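# Fit the camshaft into the engine case, gears timed

## Task

Push the camshaft's shaft fully home in the open bearing at the front of the engine case, which sits free on the table. Its large gear must engage the small crank gear in correct timing: as the gears rotate, the small gear's marked tooth has to drop into one of the two marked gaps on the large gear. The engine case must end up still standing upright.

## Robot and tools

Robot: two arms, left_arm and right_arm, each ending in a two-finger gripper. Base poses in the scene frame: left_arm at (+0.046, +0.288, +0.043) m, quat_wxyz (+1.000, 0, 0, -0.031); right_arm at (-0.031, -0.322, +0.003) m, quat_wxyz (+1.000, 0, 0, +0.011). A two-camera stand sits behind the arms. Loose parts may get a brief nudge now and then.

Frames. The scene frame has its origin at table-top height, midway between the nominal bases, with +z up and +x pointing out over the table; left_arm is on the +y side (arm names do not match image left and right). Reported hand positions, velocities and absolute targets use this frame. Offsets in commands use the current Hand target's own axes: fingers point along the gripper's +z and open and close along its y. end_effector_position is the point between the pads, just under 1 cm behind the tips. Printed poses can be off by a few centimetres, more when the arm reaches far.

Command row. Every row is a single flat list of 14 numbers, each in [-1, 1]: dx, dy, dz, rx, ry, rz, opening for left_arm, then the same seven for right_arm. Both arms always need their seven, even if one stays still. The first six numbers for an arm are an offset from that arm's Hand target as it was when the action or move began, not a pose; 1.0 equals 0.6 m of travel or 180 degrees of turn, and rx, ry, rz form one rotation vector. Offsets do not accumulate row by row within one action, but each new action or call starts from the updated Hand target, so resending an offset moves further. Six zeros re-request the present Hand target. Opening is absolute: +1 fully open (pads about 87 mm apart), +0.5 about 69, 0 about 43, -0.5 about 18, -1 closed. A 0 in the opening slot is a real command, so to keep a gripper unchanged resend its current value.

execute_actions: actions is a list of actions; each action is up to 15 rows, one per 1/30 s step, and a short action keeps its final row for the remaining steps. cameras picks images by name (cam_high, cam_low, cam_left_wrist, cam_right_wrist), ["all"] for every camera, [] for none; an empty actions list returns all images by default and shows the full state.

move: target is one 14-number row, or a list of up to 15 rows, all offsets counted from the same starting Hand targets. speed is the top path speed in m/s, 0.002 to 2.9 (default 0.25), rotation capped at twice that in rad/s; one number or one per target. blend (m) rounds corners between listed targets; 0 halts at each. opening_speed (per second on the -1..+1 scale, at least 0.2) ramps the fingers. blocking=false returns after about 0.5 s while motion continues. Paths are straight, do not avoid obstacles or the other arm, and run at most 10 s. Grippers trail and may overshoot their path, especially when fast or with the arm almost straight. Avoid routing a gripper near its own base, which can flip the shoulder posture. The result adds a move: line saying how it ended (done, off_target, moving, held, fault) and which limits acted (limits=paced means the sent pose was clipped, limits=held means steps were withheld). done means within 10 mm and 2 degrees; neither done nor off_target tells you about contact.

wait: seconds from 0 to 10, arms keep their last command. stop: brakes a running move. zoom_image: camera plus region [x0, y0, x1, y1] in pixels, at most 504 by 504, on the newest image of that camera. finished_scene: scene is the current scene's number; it is final.

Reading results. Hand target is the last commanded pose after clipping; the gripper often rests short of it, and only a new command (even all zeros) pushes again; add the shortfall as an offset if needed. Orientation commands are clipped to 40 degrees from the measured one each step. Friction and gravity can leave the gripper low, short or tilted, and tiny moves may not happen or go sideways, so check pose after each move. grip_measured uses the opening scale; to hold a part keep commanding about 0.04 below the reading at first contact (less for a gentler grip). Readings can be off by about 1 mm. Joint torques are raw drive outputs including weight; joints 1 to 3 wrap at ±28 N m. Joint ranges (rad): waist -2.618 to 3.054, shoulder 0.000 to 3.142, elbow 0.000 to 3.142 (straight at 2.901), wrist pitch -1.571 to 1.571, wrist yaw -1.571 to 1.571, wrist roll -2.094 to 2.094.

Cameras are 896x504; calibration K, D and T_world_to_cam are given per camera, fixed ones accurate near image centre within roughly 7.5 mm, wrist ones lag during motion.

Avoid: dropping the camshaft or releasing it while it moves, fast impacts, hard presses into the case or table, knocking the case over, anything leaving the table, arms or grippers touching each other (one gripper closing on the other's fingers counts), strain on wrist camera cables. A blocked arm keeps pushing until commanded back past its gripper. Motors heat when holding loads, stretched out or pushing; MOTOR HOT appears at 75 °C, at 90 °C the arm folds and idles, at 100 °C it goes limp.

Each tool is called by a JSON object that holds its "name" and its "arguments".

## Session

{"name": "execute_actions", "arguments": {"actions": []}}

Scene clock: 0.00 s.
left_arm: end_effector_position=(+0.4146, +0.2552, +0.0852) grip_measured=+1.000 end_effector_quat_wxyz=(+0.550, +0.036, +0.834, -0.004) | right_arm: end_effector_position=(+0.3355, -0.3137, +0.0255) grip_measured=+1.000 end_effector_quat_wxyz=(+0.515, -0.026, +0.857, -0.017)
Joint positions: left_arm=[-0.057 1.499 0.356 0.737 -0.064 0.008 1] | right_arm=[0.03 1.546 0.383 0.674 0.048 -0.038 1]
Joint velocities: within noise
Joint torques (N m): no reading
Motor temperatures (°C): left_arm=[23 28 29 31 24 23 23] | right_arm=[23 28 33 33 23 24 23]
Heat: left arm: 31 °C; right arm: 33 °C.
Hand target: left_arm +0.4145, +0.2552, +0.0850; +0.548, +0.036, +0.836, -0.004 | right_arm +0.3428, -0.3134, +0.0361; +0.531, -0.025, +0.847, -0.017
Tool commands: left_gripper/opening=+1.0 right_gripper/opening=+1.0

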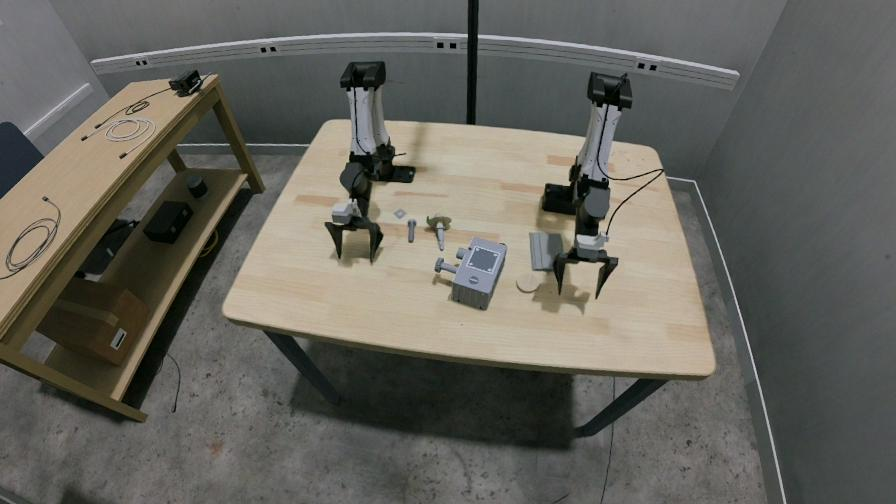

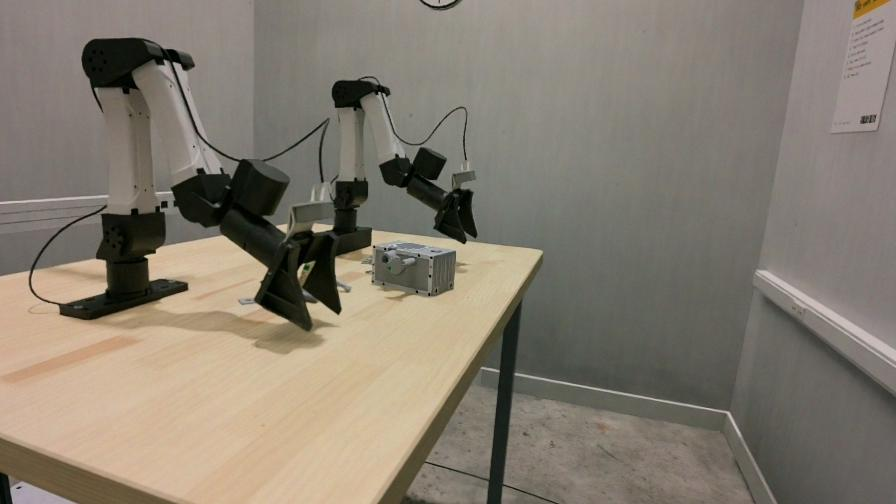

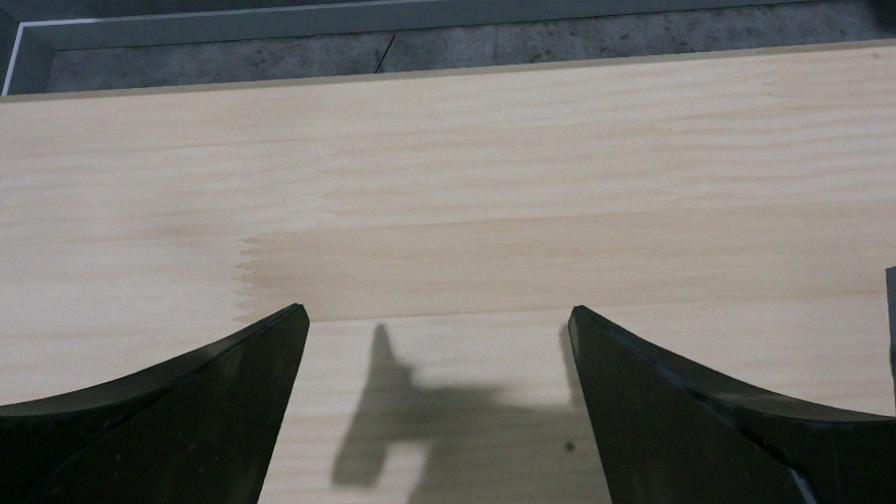

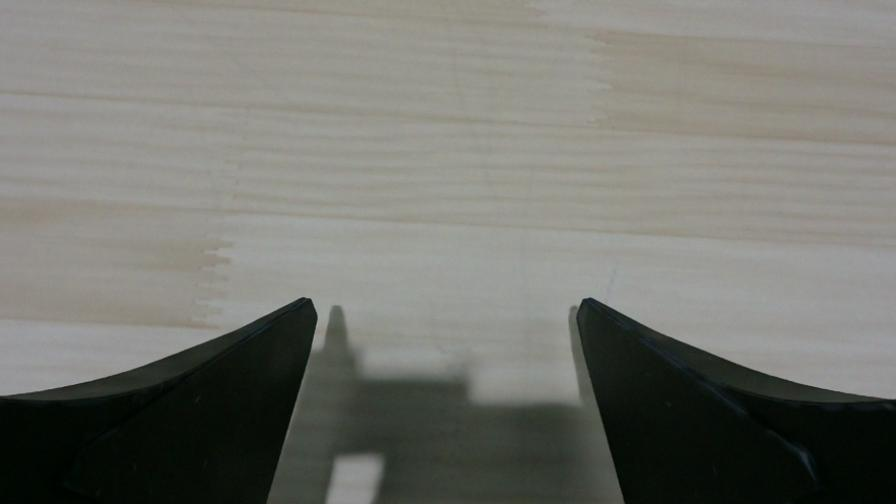

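{"name": "zoom_image", "arguments": {"camera": "cam_high", "region": [370, 190, 570, 320]}}

{"name": "zoom_image", "arguments": {"camera": "cam_low", "region": [220, 220, 480, 340]}}

Scaled by 2.520 from the camera's 896x504 image, which has a finer 1280x720 frame.

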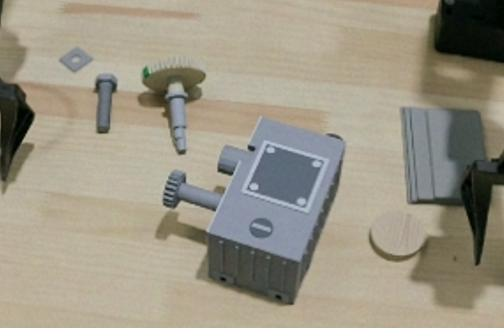

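Scaled by 1.938 from the camera's 896x504 image, which has a finer 1280x720 frame.

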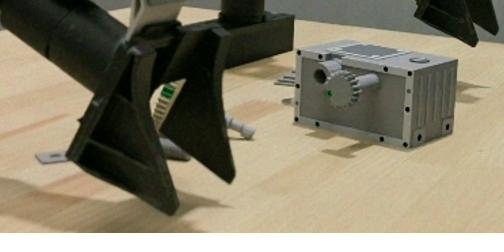

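{"name": "move", "arguments": {"target": [0,0,0,0,0,0,1,-0.113,0.282,-0.2,0,0,0,1], "cameras": ["all"]}}

{"name": "zoom_image", "arguments": {"camera": "cam_low", "region": [340, 220, 480, 310]}}

Scene clock: 61.00 s.
left_arm: end_effector_position=(+0.4146, +0.2552, +0.0852) grip_measured=+1.000 end_effector_quat_wxyz=(+0.550, +0.036, +0.834, -0.004) | right_arm: end_effector_position=(+0.2549, -0.1448, +0.1269) grip_measured=+1.000 end_effector_quat_wxyz=(+0.520, -0.038, +0.853, -0.023)
Joint positions: left_arm=[-0.057 1.499 0.356 0.737 -0.064 0.008 1] | right_arm=[0.862 1.248 0.702 -0.137 0.756 0.42 1]
Joint torques (N m): left_arm=[0.01 -4.44 6.05 1.63 0.12 -0.11] | right_arm=[0.06 -2.44 10.95 1.89 0.49 0.13]
Motor temperatures (°C): left_arm=[23 31 31 35 23 23 23] | right_arm=[23 29 36 41 23 24 23]
Heat: left arm: 35 °C; right arm: 41 °C.
Hand target: left_arm +0.4145, +0.2552, +0.0850; +0.548, +0.036, +0.836, -0.004 | right_arm +0.2603, -0.1401, +0.1400; +0.531, -0.025, +0.847, -0.017
Off the commanded pose: left_arm 0.000 m, 0 deg | right_arm 0.015 m, 2 deg.
move: off_target (right_arm)
camera_calibration:
cam_right_wrist: T_world_to_cam=[[0.0671137, -0.997008, 0.0383501, -0.162611], [-0.973378, -0.0738691, -0.216977, 0.284062], [0.219161, -0.022767, -0.975423, 0.209843], [0, 0, 0, 1]] pos_world=[0.241423, -0.136363, 0.272557]

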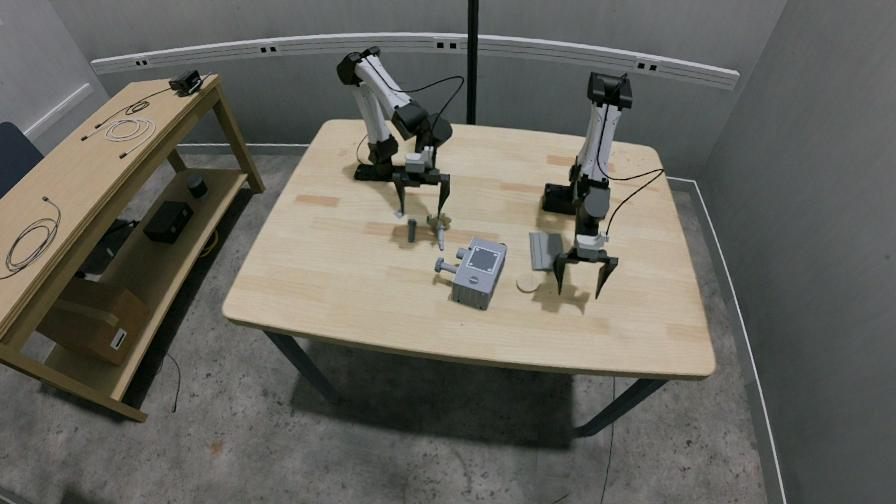

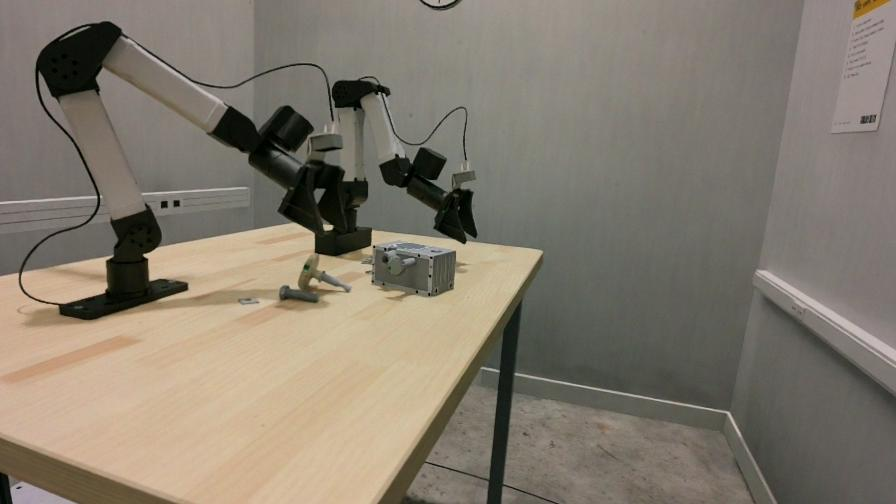

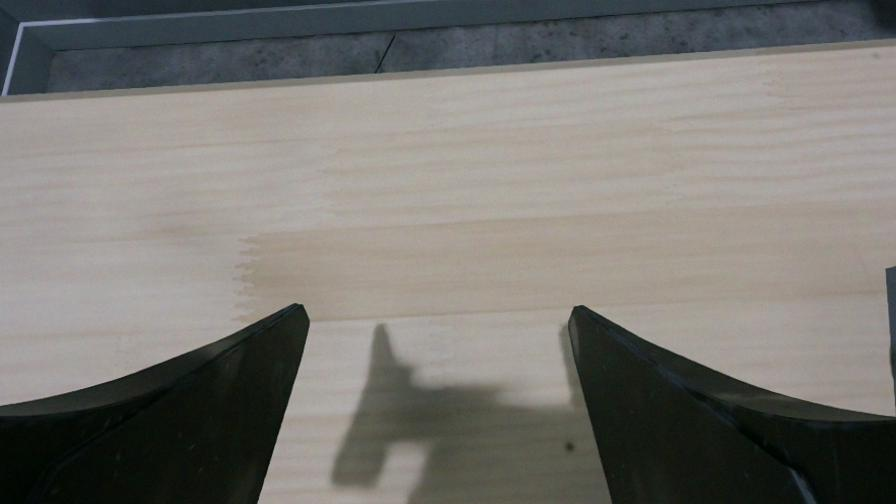

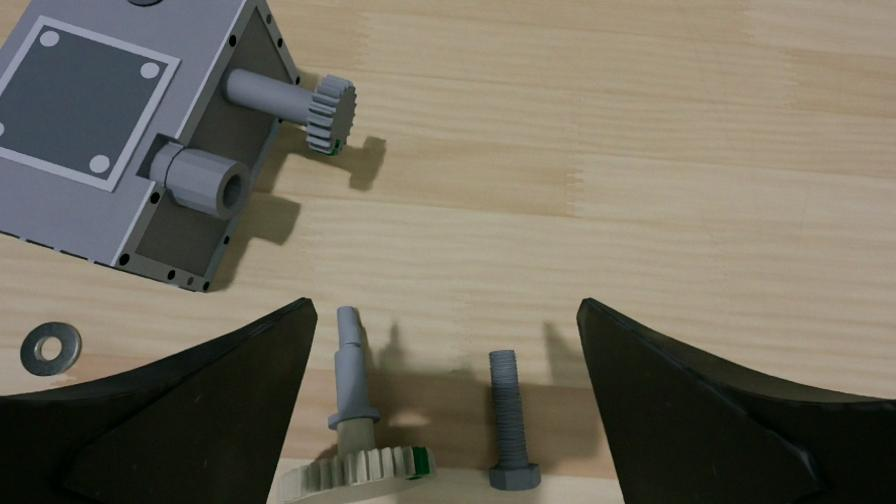

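Scaled by 3.600 from the camera's 896x504 image, which has a finer 1280x720 frame.

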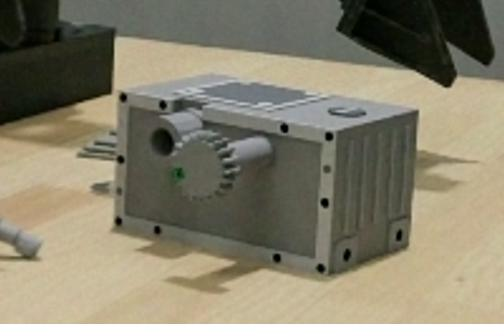

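{"name": "move", "arguments": {"target": [0,0,0,0,0,0,1,0.07,0.0773,-0.0393,-0.058,0.352,-0.0576,1], "cameras": ["all"]}}

{"name": "zoom_image", "arguments": {"camera": "cam_low", "region": [250, 120, 480, 330]}}

Scene clock: 178.70 s.
left_arm: end_effector_position=(+0.4146, +0.2552, +0.0852) grip_measured=+1.000 end_effector_quat_wxyz=(+0.550, +0.036, +0.834, -0.004) | right_arm: end_effector_position=(+0.2161, -0.0991, +0.1034) grip_measured=+1.000 end_effector_quat_wxyz=(-0.002, -0.129, +0.992, -0.010)
Joint positions: left_arm=[-0.057 1.499 0.356 0.737 -0.064 0.008 1] | right_arm=[0.669 1.965 1.695 -1.314 0.014 0.431 1]
Joint torques (N m): left_arm=[0.32 -4.49 6.31 1.62 0.12 -0.09] | right_arm=[-0.7 -6.74 9.62 0.32 -0.05 -0.09]
Motor temperatures (°C): left_arm=[22 31 32 36 23 23 23] | right_arm=[23 28 43 37 23 24 23]
Heat: left arm: 36 °C; right arm: 43 °C.
Hand target: left_arm +0.4145, +0.2552, +0.0850; +0.548, +0.036, +0.836, -0.004 | right_arm +0.2196, -0.0963, +0.1100; +0.000, -0.130, +0.991, +0.000
Off the commanded pose: left_arm 0.000 m, 0 deg | right_arm 0.008 m, 1 deg.
move: done
camera_calibration:
cam_right_wrist: T_world_to_cam=[[0.233431, -0.972109, -0.0226923, -0.140727], [-0.616541, -0.166014, 0.769621, 0.0564084], [-0.751922, -0.165662, -0.638098, 0.357282], [0, 0, 0, 1]] pos_world=[0.336276, -0.0682495, 0.181374]

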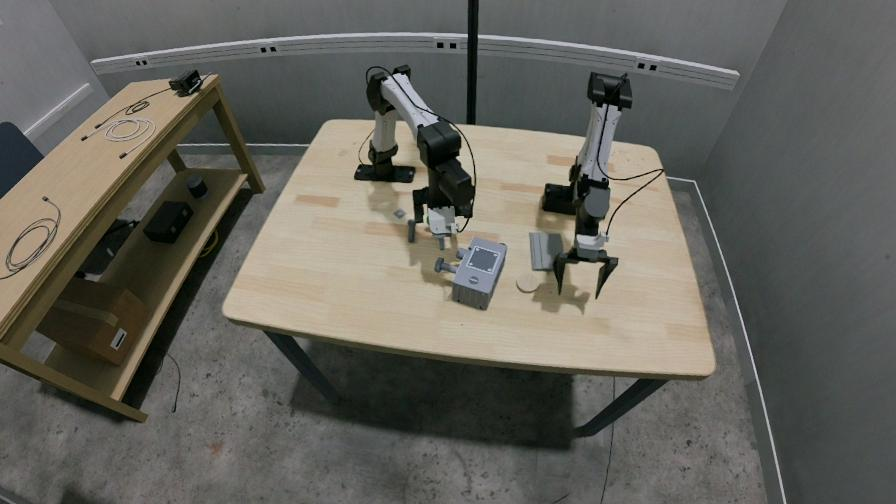

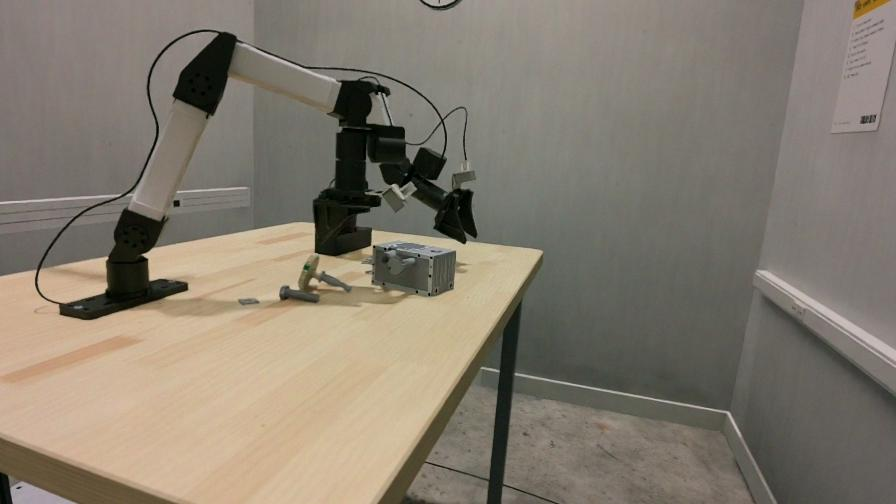

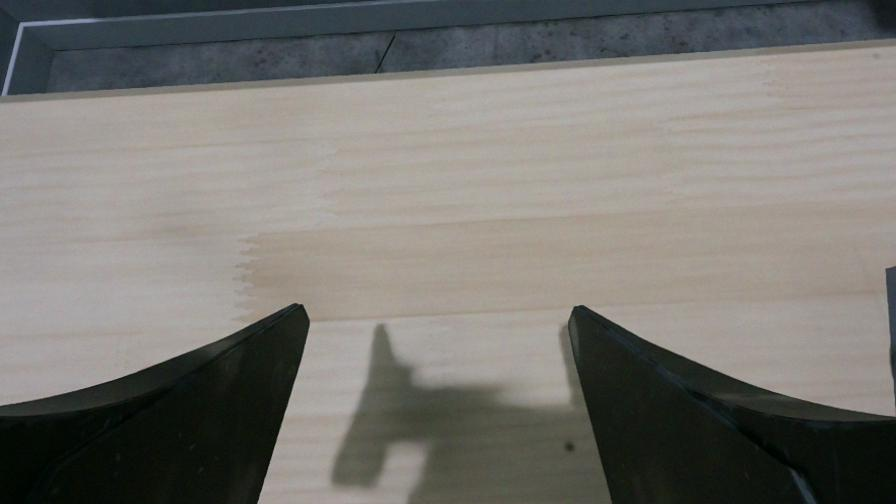

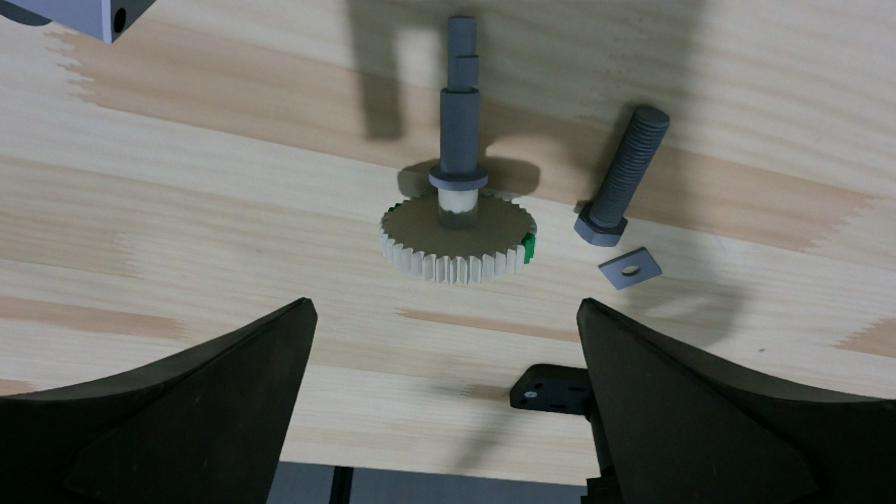

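Scaled by 2.191 from the camera's 896x504 image, which has a finer 1280x720 frame.

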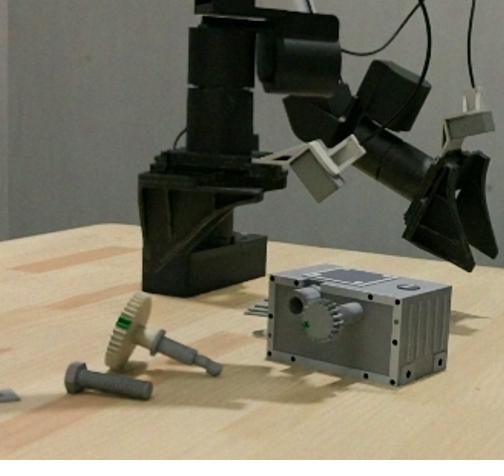

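{"name": "move", "arguments": {"target": [0,0,0,0,0,0,1,-0.0107,0.0017,0.09,0,-0.0667,0,0.1], "cameras": ["cam_low","cam_right_wrist"]}}

{"name": "zoom_image", "arguments": {"camera": "cam_low", "region": [250, 170, 480, 320]}}

Scene clock: 213.43 s.
left_arm: end_effector_position=(+0.4146, +0.2552, +0.0852) grip_measured=+1.000 end_effector_quat_wxyz=(+0.550, +0.036, +0.834, -0.004) | right_arm: end_effector_position=(+0.2191, -0.0976, +0.0467) grip_measured=+0.100 end_effector_quat_wxyz=(+0.077, -0.134, +0.988, +0.005)
Joint positions: left_arm=[-0.057 1.499 0.356 0.737 -0.064 0.008 1] | right_arm=[0.698 1.868 1.351 -0.92 0.076 0.445 0.55]
Joint torques (N m): left_arm=[0.2 -4.51 6.2 1.64 0.13 -0.11] | right_arm=[0.1 -9.05 6.23 1.09 0.31 0.11]
Heat: left arm: 37 °C; right arm: 42 °C.
Hand target: left_arm +0.4145, +0.2552, +0.0850; +0.548, +0.036, +0.836, -0.004 | right_arm +0.2256, -0.0936, +0.0560; +0.104, -0.130, +0.986, +0.014
Off the commanded pose: left_arm 0.000 m, 0 deg | right_arm 0.012 m, 3 deg.
move: off_target (right_arm)
camera_calibration:
cam_right_wrist: T_world_to_cam=[[0.248932, -0.967942, -0.0334693, -0.143703], [-0.723409, -0.208799, 0.65809, 0.126576], [-0.643982, -0.139608, -0.752195, 0.307835], [0, 0, 0, 1]] pos_world=[0.325578, -0.069691, 0.143444]
Images, in order (width x height): cam_low 896x504, cam_right_wrist 896x504.

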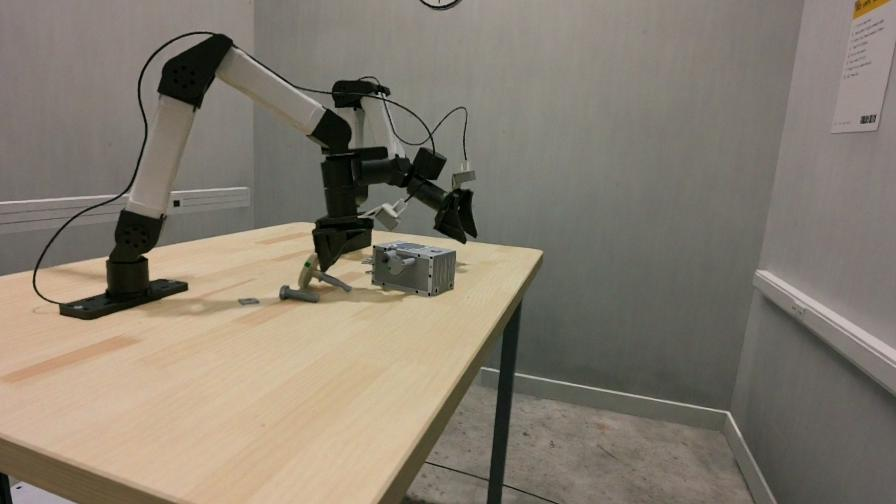

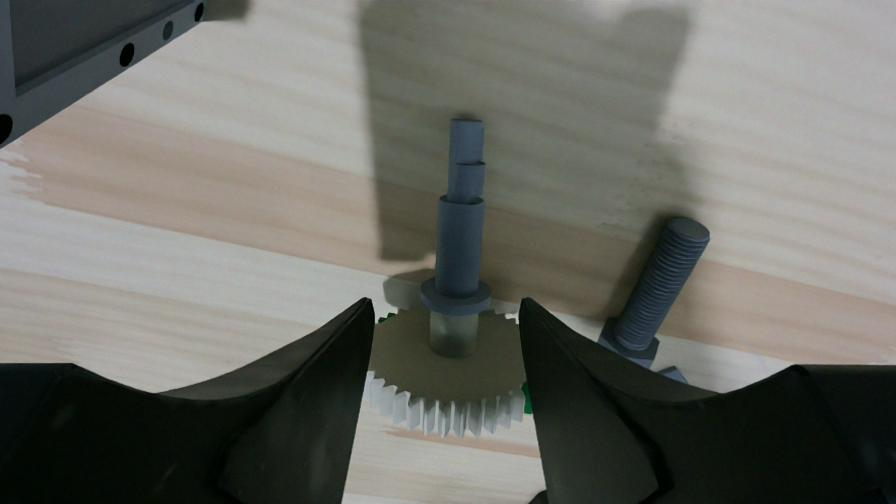

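Scaled by 2.191 from the camera's 896x504 image, which has a finer 1280x720 frame.

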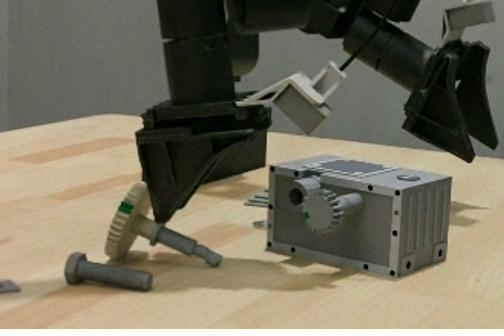

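{"name": "move", "arguments": {"target": [0,0,0,0,0,0,1,0.0058,-0.0067,0.0525,0,0,0,0.1], "speed": 0.08, "cameras": ["cam_low","cam_right_wrist"]}}

{"name": "zoom_image", "arguments": {"camera": "cam_low", "region": [250, 170, 480, 320]}}

Scene clock: 230.70 s.
left_arm: end_effector_position=(+0.4146, +0.2552, +0.0852) grip_measured=+1.000 end_effector_quat_wxyz=(+0.550, +0.036, +0.834, -0.004) | right_arm: end_effector_position=(+0.2226, -0.0962, +0.0266) grip_measured=+0.100 end_effector_quat_wxyz=(+0.092, -0.131, +0.987, +0.015)
Joint positions: left_arm=[-0.057 1.499 0.356 0.737 -0.064 0.008 1] | right_arm=[0.694 1.871 1.27 -0.8 0.076 0.445 0.55]
Joint torques (N m): left_arm=[0.25 -4.66 6.04 1.63 0.1 -0.13] | right_arm=[-0.73 -6.08 6.23 1.19 0.28 -0.06]
Motor temperatures (°C): left_arm=[22 31 32 37 23 23 23] | right_arm=[23 34 42 35 23 24 23]
Heat: left arm: 37 °C; right arm: 42 °C.
Hand target: left_arm +0.4145, +0.2552, +0.0850; +0.548, +0.036, +0.836, -0.004 | right_arm +0.2297, -0.0967, +0.0244; +0.104, -0.130, +0.986, +0.014
Off the commanded pose: left_arm 0.000 m, 0 deg | right_arm 0.007 m, 1 deg.
move: done
camera_calibration:
cam_right_wrist: T_world_to_cam=[[0.246353, -0.967883, -0.050127, -0.142883], [-0.742231, -0.221672, 0.632419, 0.146288], [-0.62322, -0.118593, -0.773003, 0.29312], [0, 0, 0, 1]] pos_world=[0.326457, -0.0711037, 0.126905]
Images, in order (width x height): cam_low 896x504, cam_right_wrist 896x504.

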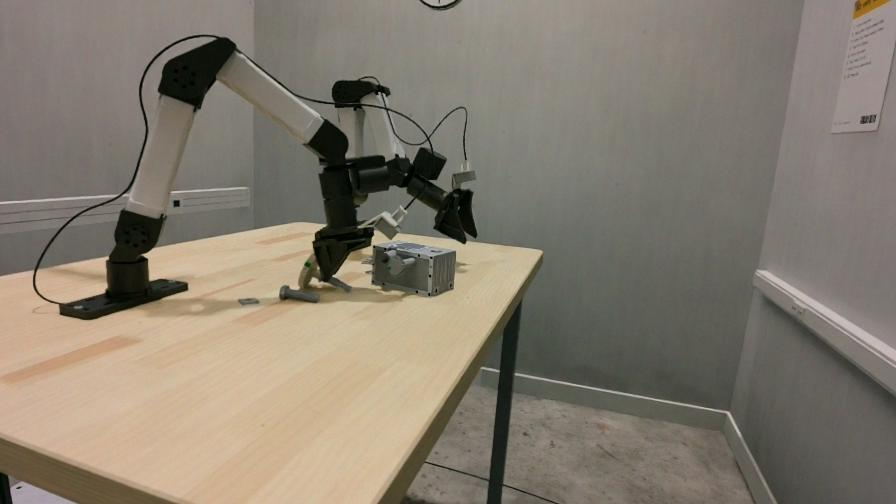

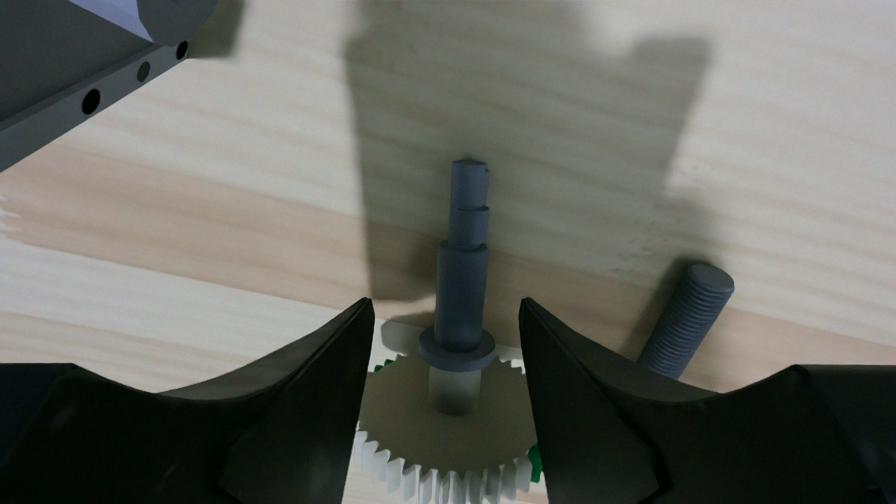

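Scaled by 2.191 from the camera's 896x504 image, which has a finer 1280x720 frame.

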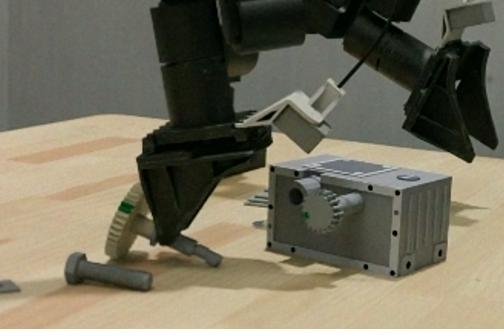

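{"name": "move", "arguments": {"target": [0,0,0,0,0,0,1,0.0028,-0.006,0.014,0,0,0,0.1], "speed": 0.05, "cameras": ["cam_low","cam_right_wrist"]}}

{"name": "zoom_image", "arguments": {"camera": "cam_low", "region": [250, 170, 480, 320]}}

Scene clock: 245.17 s.
left_arm: end_effector_position=(+0.4146, +0.2552, +0.0852) grip_measured=+1.000 end_effector_quat_wxyz=(+0.550, +0.036, +0.834, -0.004) | right_arm: end_effector_position=(+0.2239, -0.0997, +0.0179) grip_measured=+0.100 end_effector_quat_wxyz=(+0.092, -0.130, +0.987, +0.014)
Joint positions: left_arm=[-0.057 1.499 0.356 0.737 -0.064 0.008 1] | right_arm=[0.685 1.878 1.243 -0.765 0.076 0.438 0.55]
Joint torques (N m): left_arm=[0.08 -4.59 6.16 1.63 0.11 -0.09] | right_arm=[-0.72 -6.09 6.19 1.17 0.26 -0.09]
Heat: left arm: 37 °C; right arm: 41 °C.
Hand target: left_arm +0.4145, +0.2552, +0.0850; +0.548, +0.036, +0.836, -0.004 | right_arm +0.2308, -0.1002, +0.0159; +0.104, -0.130, +0.986, +0.014
Off the commanded pose: left_arm 0.000 m, 0 deg | right_arm 0.007 m, 1 deg.
move: done
camera_calibration:
cam_right_wrist: T_world_to_cam=[[0.24371, -0.96861, -0.0489943, -0.14651], [-0.743241, -0.218982, 0.632171, 0.152357], [-0.623056, -0.117652, -0.773278, 0.286829], [0, 0, 0, 1]] pos_world=[0.327654, -0.0748013, 0.118305]
Images, in order (width x height): cam_low 896x504, cam_right_wrist 896x504.

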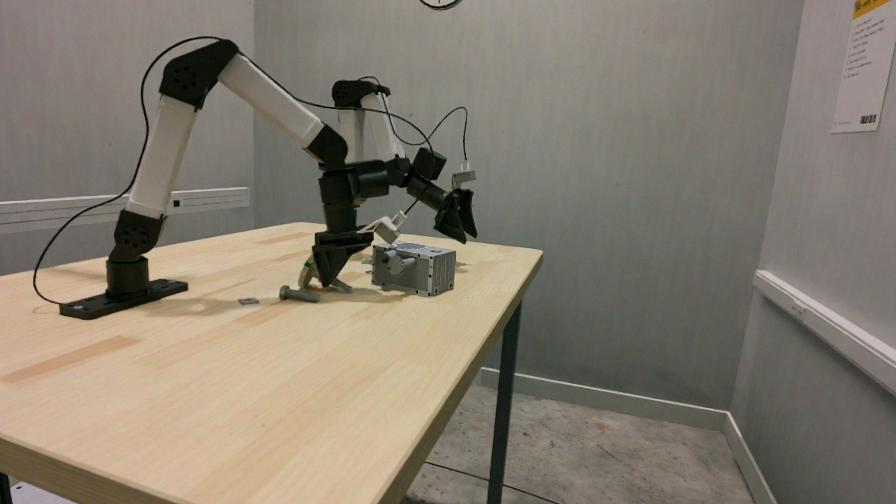

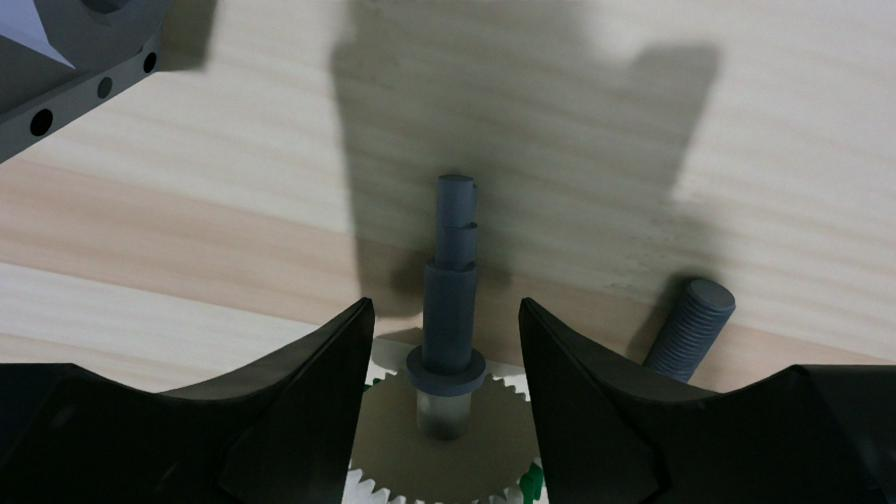

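Scaled by 2.191 from the camera's 896x504 image, which has a finer 1280x720 frame.

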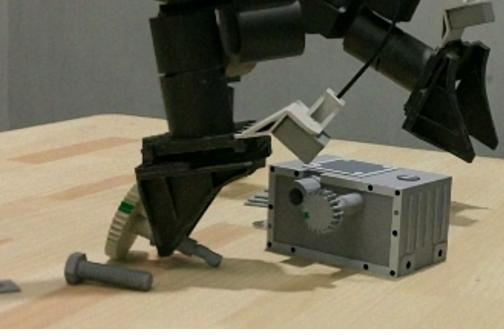

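{"name": "move", "arguments": {"target": [0,0,0,0,0,0,1,0,0,0,0,0,0,-0.75], "opening_speed": 0.6, "cameras": ["cam_right_wrist"]}}

Scene clock: 252.23 s.
left_arm: end_effector_position=(+0.4146, +0.2552, +0.0852) grip_measured=+1.000 end_effector_quat_wxyz=(+0.550, +0.036, +0.834, -0.004) | right_arm: end_effector_position=(+0.2244, -0.0993, +0.0179) grip_measured=-0.544 end_effector_quat_wxyz=(+0.094, -0.130, +0.987, +0.015)
Joint positions: left_arm=[-0.057 1.499 0.356 0.737 -0.064 0.008 1] | right_arm=[0.685 1.878 1.243 -0.762 0.077 0.438 0.228]
Joint torques (N m): left_arm=[0.28 -4.46 6.15 1.69 0.13 -0.1] | right_arm=[-0.73 -6.09 6.17 1.16 0.26 -0.08]
Heat: left arm: 37 °C; right arm: 41 °C.
Hand target: left_arm +0.4145, +0.2552, +0.0850; +0.548, +0.036, +0.836, -0.004 | right_arm +0.2308, -0.1002, +0.0159; +0.104, -0.130, +0.986, +0.014
Off the commanded pose: left_arm 0.000 m, 0 deg | right_arm 0.007 m, 1 deg.
move: done
camera_calibration:
cam_right_wrist: T_world_to_cam=[[0.243748, -0.968554, -0.049894, -0.146301], [-0.744659, -0.219866, 0.630193, 0.153143], [-0.621346, -0.116454, -0.774834, 0.287044], [0, 0, 0, 1]] pos_world=[0.328053, -0.0746022, 0.118602]
Images, in order (width x height): cam_right_wrist 896x504.

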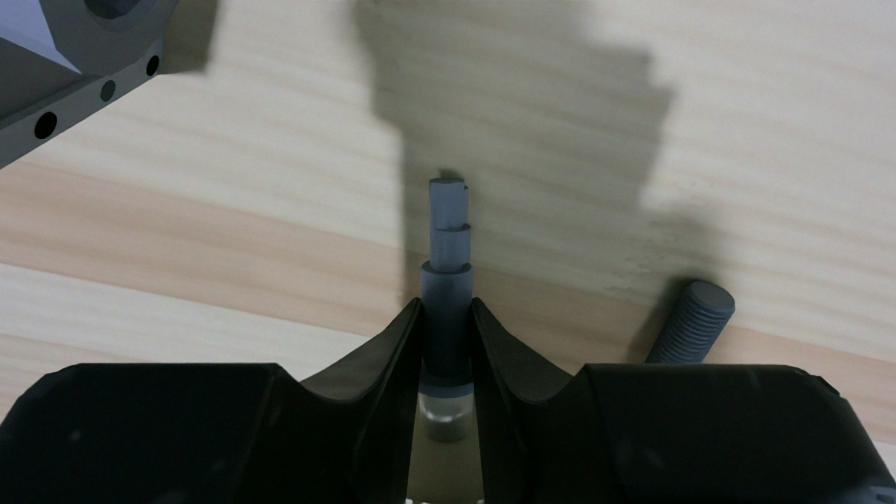

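{"name": "move", "arguments": {"target": [0,0,0,0,0,0,1,0.022,-0.088,-0.175,0,0,0,-0.75], "speed": 0.12, "cameras": ["cam_low","cam_right_wrist"]}}

{"name": "zoom_image", "arguments": {"camera": "cam_low", "region": [250, 120, 480, 320]}}

Scene clock: 263.47 s.
left_arm: end_effector_position=(+0.4146, +0.2552, +0.0852) grip_measured=+1.000 end_effector_quat_wxyz=(+0.550, +0.036, +0.834, -0.004) | right_arm: end_effector_position=(+0.2050, -0.1640, +0.1001) grip_measured=-0.544 end_effector_quat_wxyz=(+0.085, -0.129, +0.988, -0.001)
Joint positions: left_arm=[-0.057 1.499 0.356 0.737 -0.064 0.008 1] | right_arm=[0.57 1.625 1.278 -1.073 0.077 0.327 0.228]
Joint torques (N m): left_arm=[0.18 -4.48 6.28 1.61 0.16 -0.05] | right_arm=[-0.59 -6.89 10.22 0.73 0.02 -0.09]
Heat: left arm: 37 °C; right arm: 41 °C.
Hand target: left_arm +0.4145, +0.2552, +0.0850; +0.548, +0.036, +0.836, -0.004 | right_arm +0.2108, -0.1602, +0.1159; +0.104, -0.130, +0.986, +0.014
Off the commanded pose: left_arm 0.000 m, 0 deg | right_arm 0.017 m, 3 deg.
move: off_target (right_arm)
camera_calibration:
cam_right_wrist: T_world_to_cam=[[0.238572, -0.97089, -0.0213633, -0.202237], [-0.737076, -0.195353, 0.64696, 0.0734911], [-0.6323, -0.1386, -0.762225, 0.328389], [0, 0, 0, 1]] pos_world=[0.310057, -0.136479, 0.19844]
Images, in order (width x height): cam_low 896x504, cam_right_wrist 896x504.

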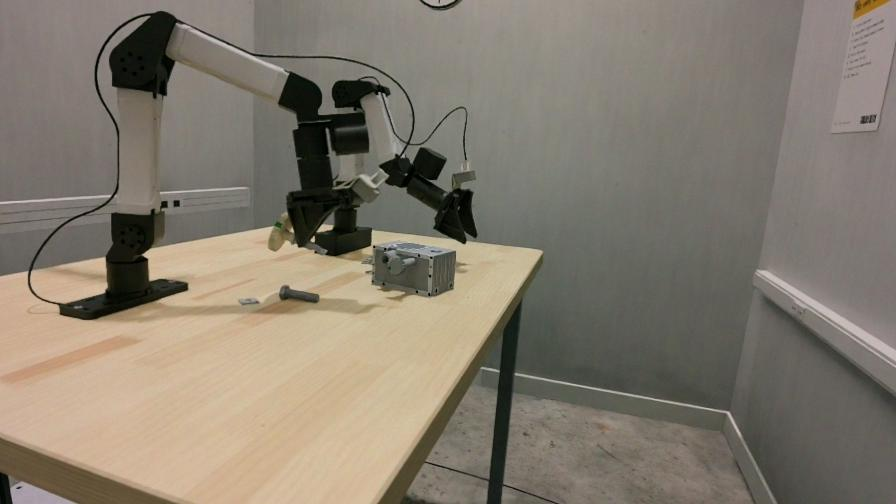

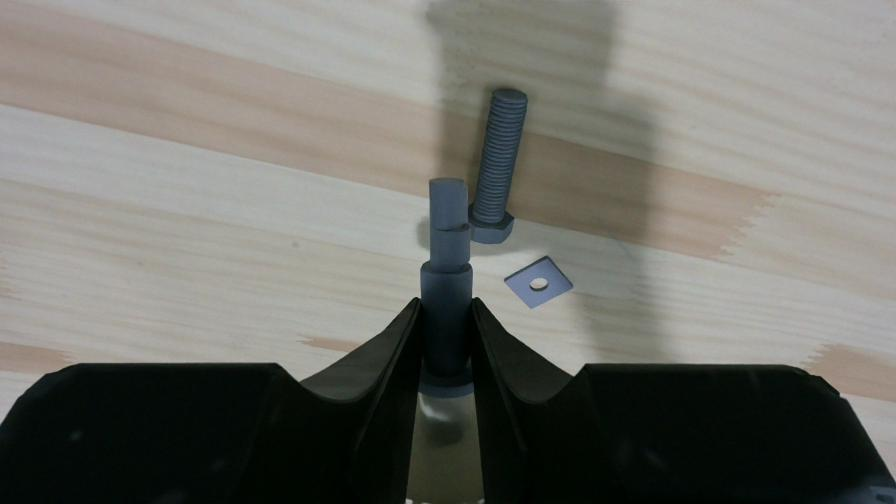

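Scaled by 2.191 from the camera's 896x504 image, which has a finer 1280x720 frame.

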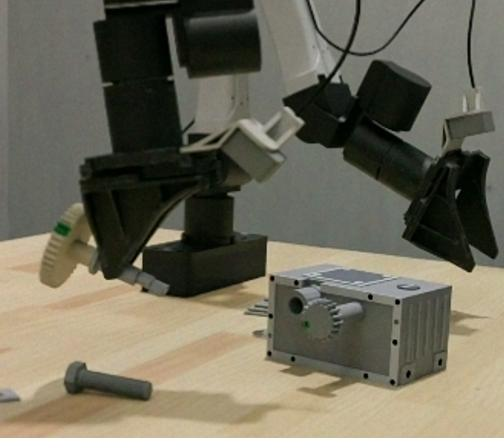

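{"name": "move", "arguments": {"target": [0,0,0,0,0,0,1,-0.1465,0.0407,0.0413,-0.138,-0.1148,-0.318,-0.75], "speed": 0.2, "cameras": ["cam_high","cam_low","cam_right_wrist"]}}

{"name": "zoom_image", "arguments": {"camera": "cam_low", "region": [250, 120, 480, 320]}}

{"name": "zoom_image", "arguments": {"camera": "cam_high", "region": [400, 180, 540, 320]}}

Scene clock: 306.50 s.
left_arm: end_effector_position=(+0.4146, +0.2552, +0.0852) grip_measured=+1.000 end_effector_quat_wxyz=(+0.550, +0.036, +0.834, -0.004) | right_arm: end_effector_position=(+0.2762, -0.1230, +0.0952) grip_measured=-0.544 end_effector_quat_wxyz=(+0.200, -0.590, +0.760, +0.183)
Joint positions: left_arm=[-0.057 1.499 0.356 0.737 -0.064 0.008 1] | right_arm=[0.423 1.721 1.317 -0.827 -0.441 -0.799 0.228]
Joint torques (N m): left_arm=[0.25 -4.64 6.15 1.67 0.16 -0.1] | right_arm=[-0.69 -5.72 10.97 1.52 -0.48 -0.09]
Heat: left arm: 37 °C; right arm: 45 °C.
Hand target: left_arm +0.4145, +0.2552, +0.0850; +0.548, +0.036, +0.836, -0.004 | right_arm +0.2926, -0.1130, +0.1100; +0.236, -0.594, +0.746, +0.187
Off the commanded pose: left_arm 0.000 m, 0 deg | right_arm 0.024 m, 4 deg.
move: off_target (right_arm)
camera_calibration:
cam_right_wrist: T_world_to_cam=[[0.968218, -0.233806, -0.0888173, -0.283997], [-0.195082, -0.928208, 0.316818, -0.0713422], [-0.156515, -0.289422, -0.944319, 0.242776], [0, 0, 0, 1]] pos_world=[0.299051, -0.0623558, 0.226637]
Images, in order (width x height): cam_high 896x504, cam_low 896x504, cam_right_wrist 896x504.

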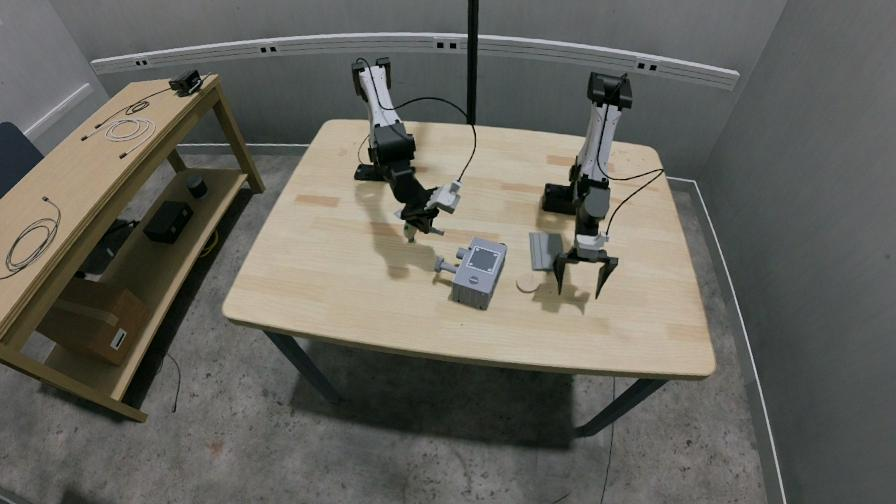

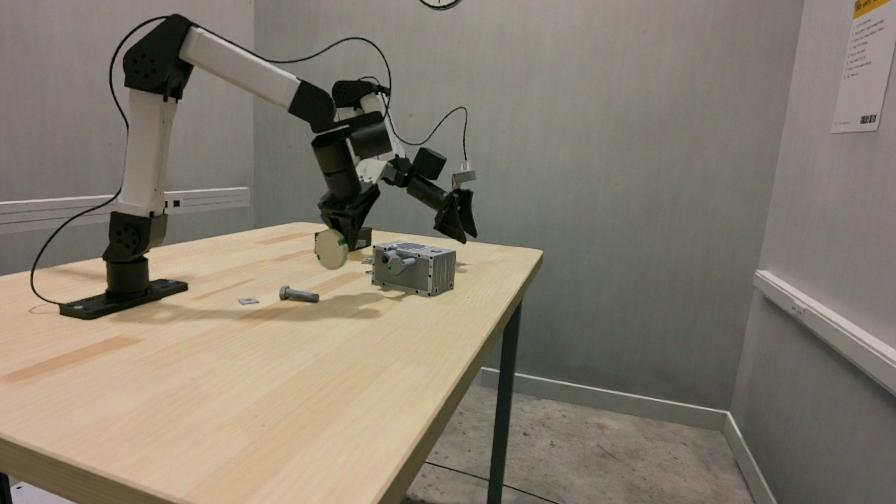

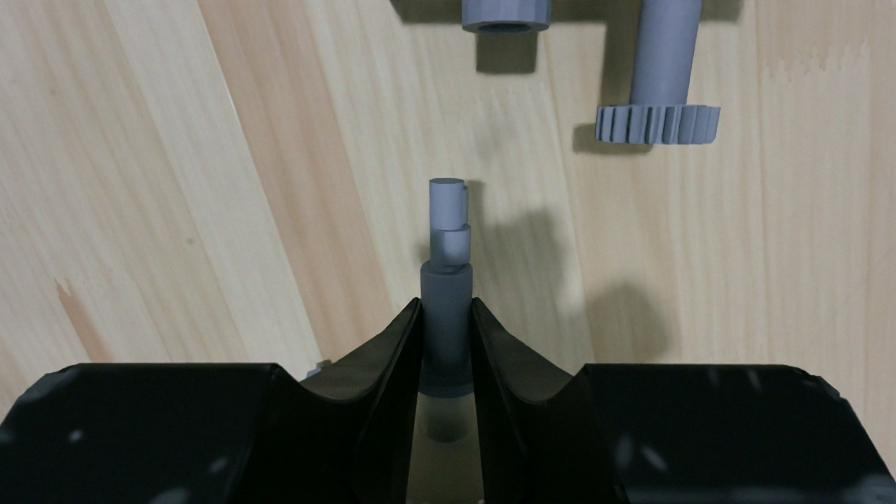

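Scaled by 2.191 from the camera's 896x504 image, which has a finer 1280x720 frame.

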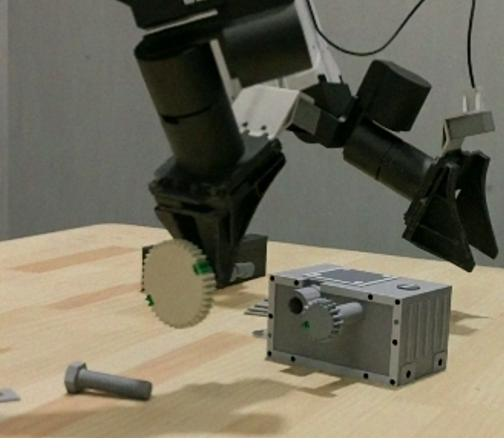

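Scaled by 3.600 from the camera's 896x504 image, which has a finer 1280x720 frame.

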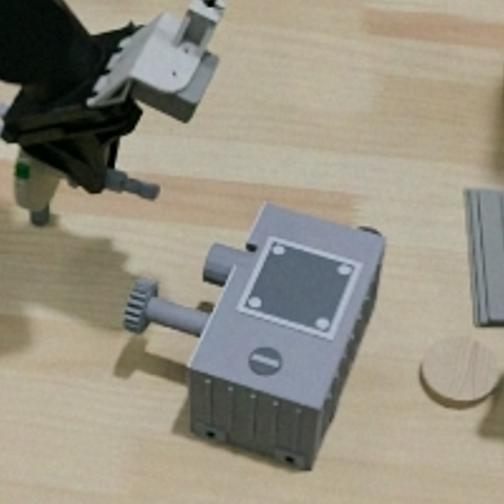

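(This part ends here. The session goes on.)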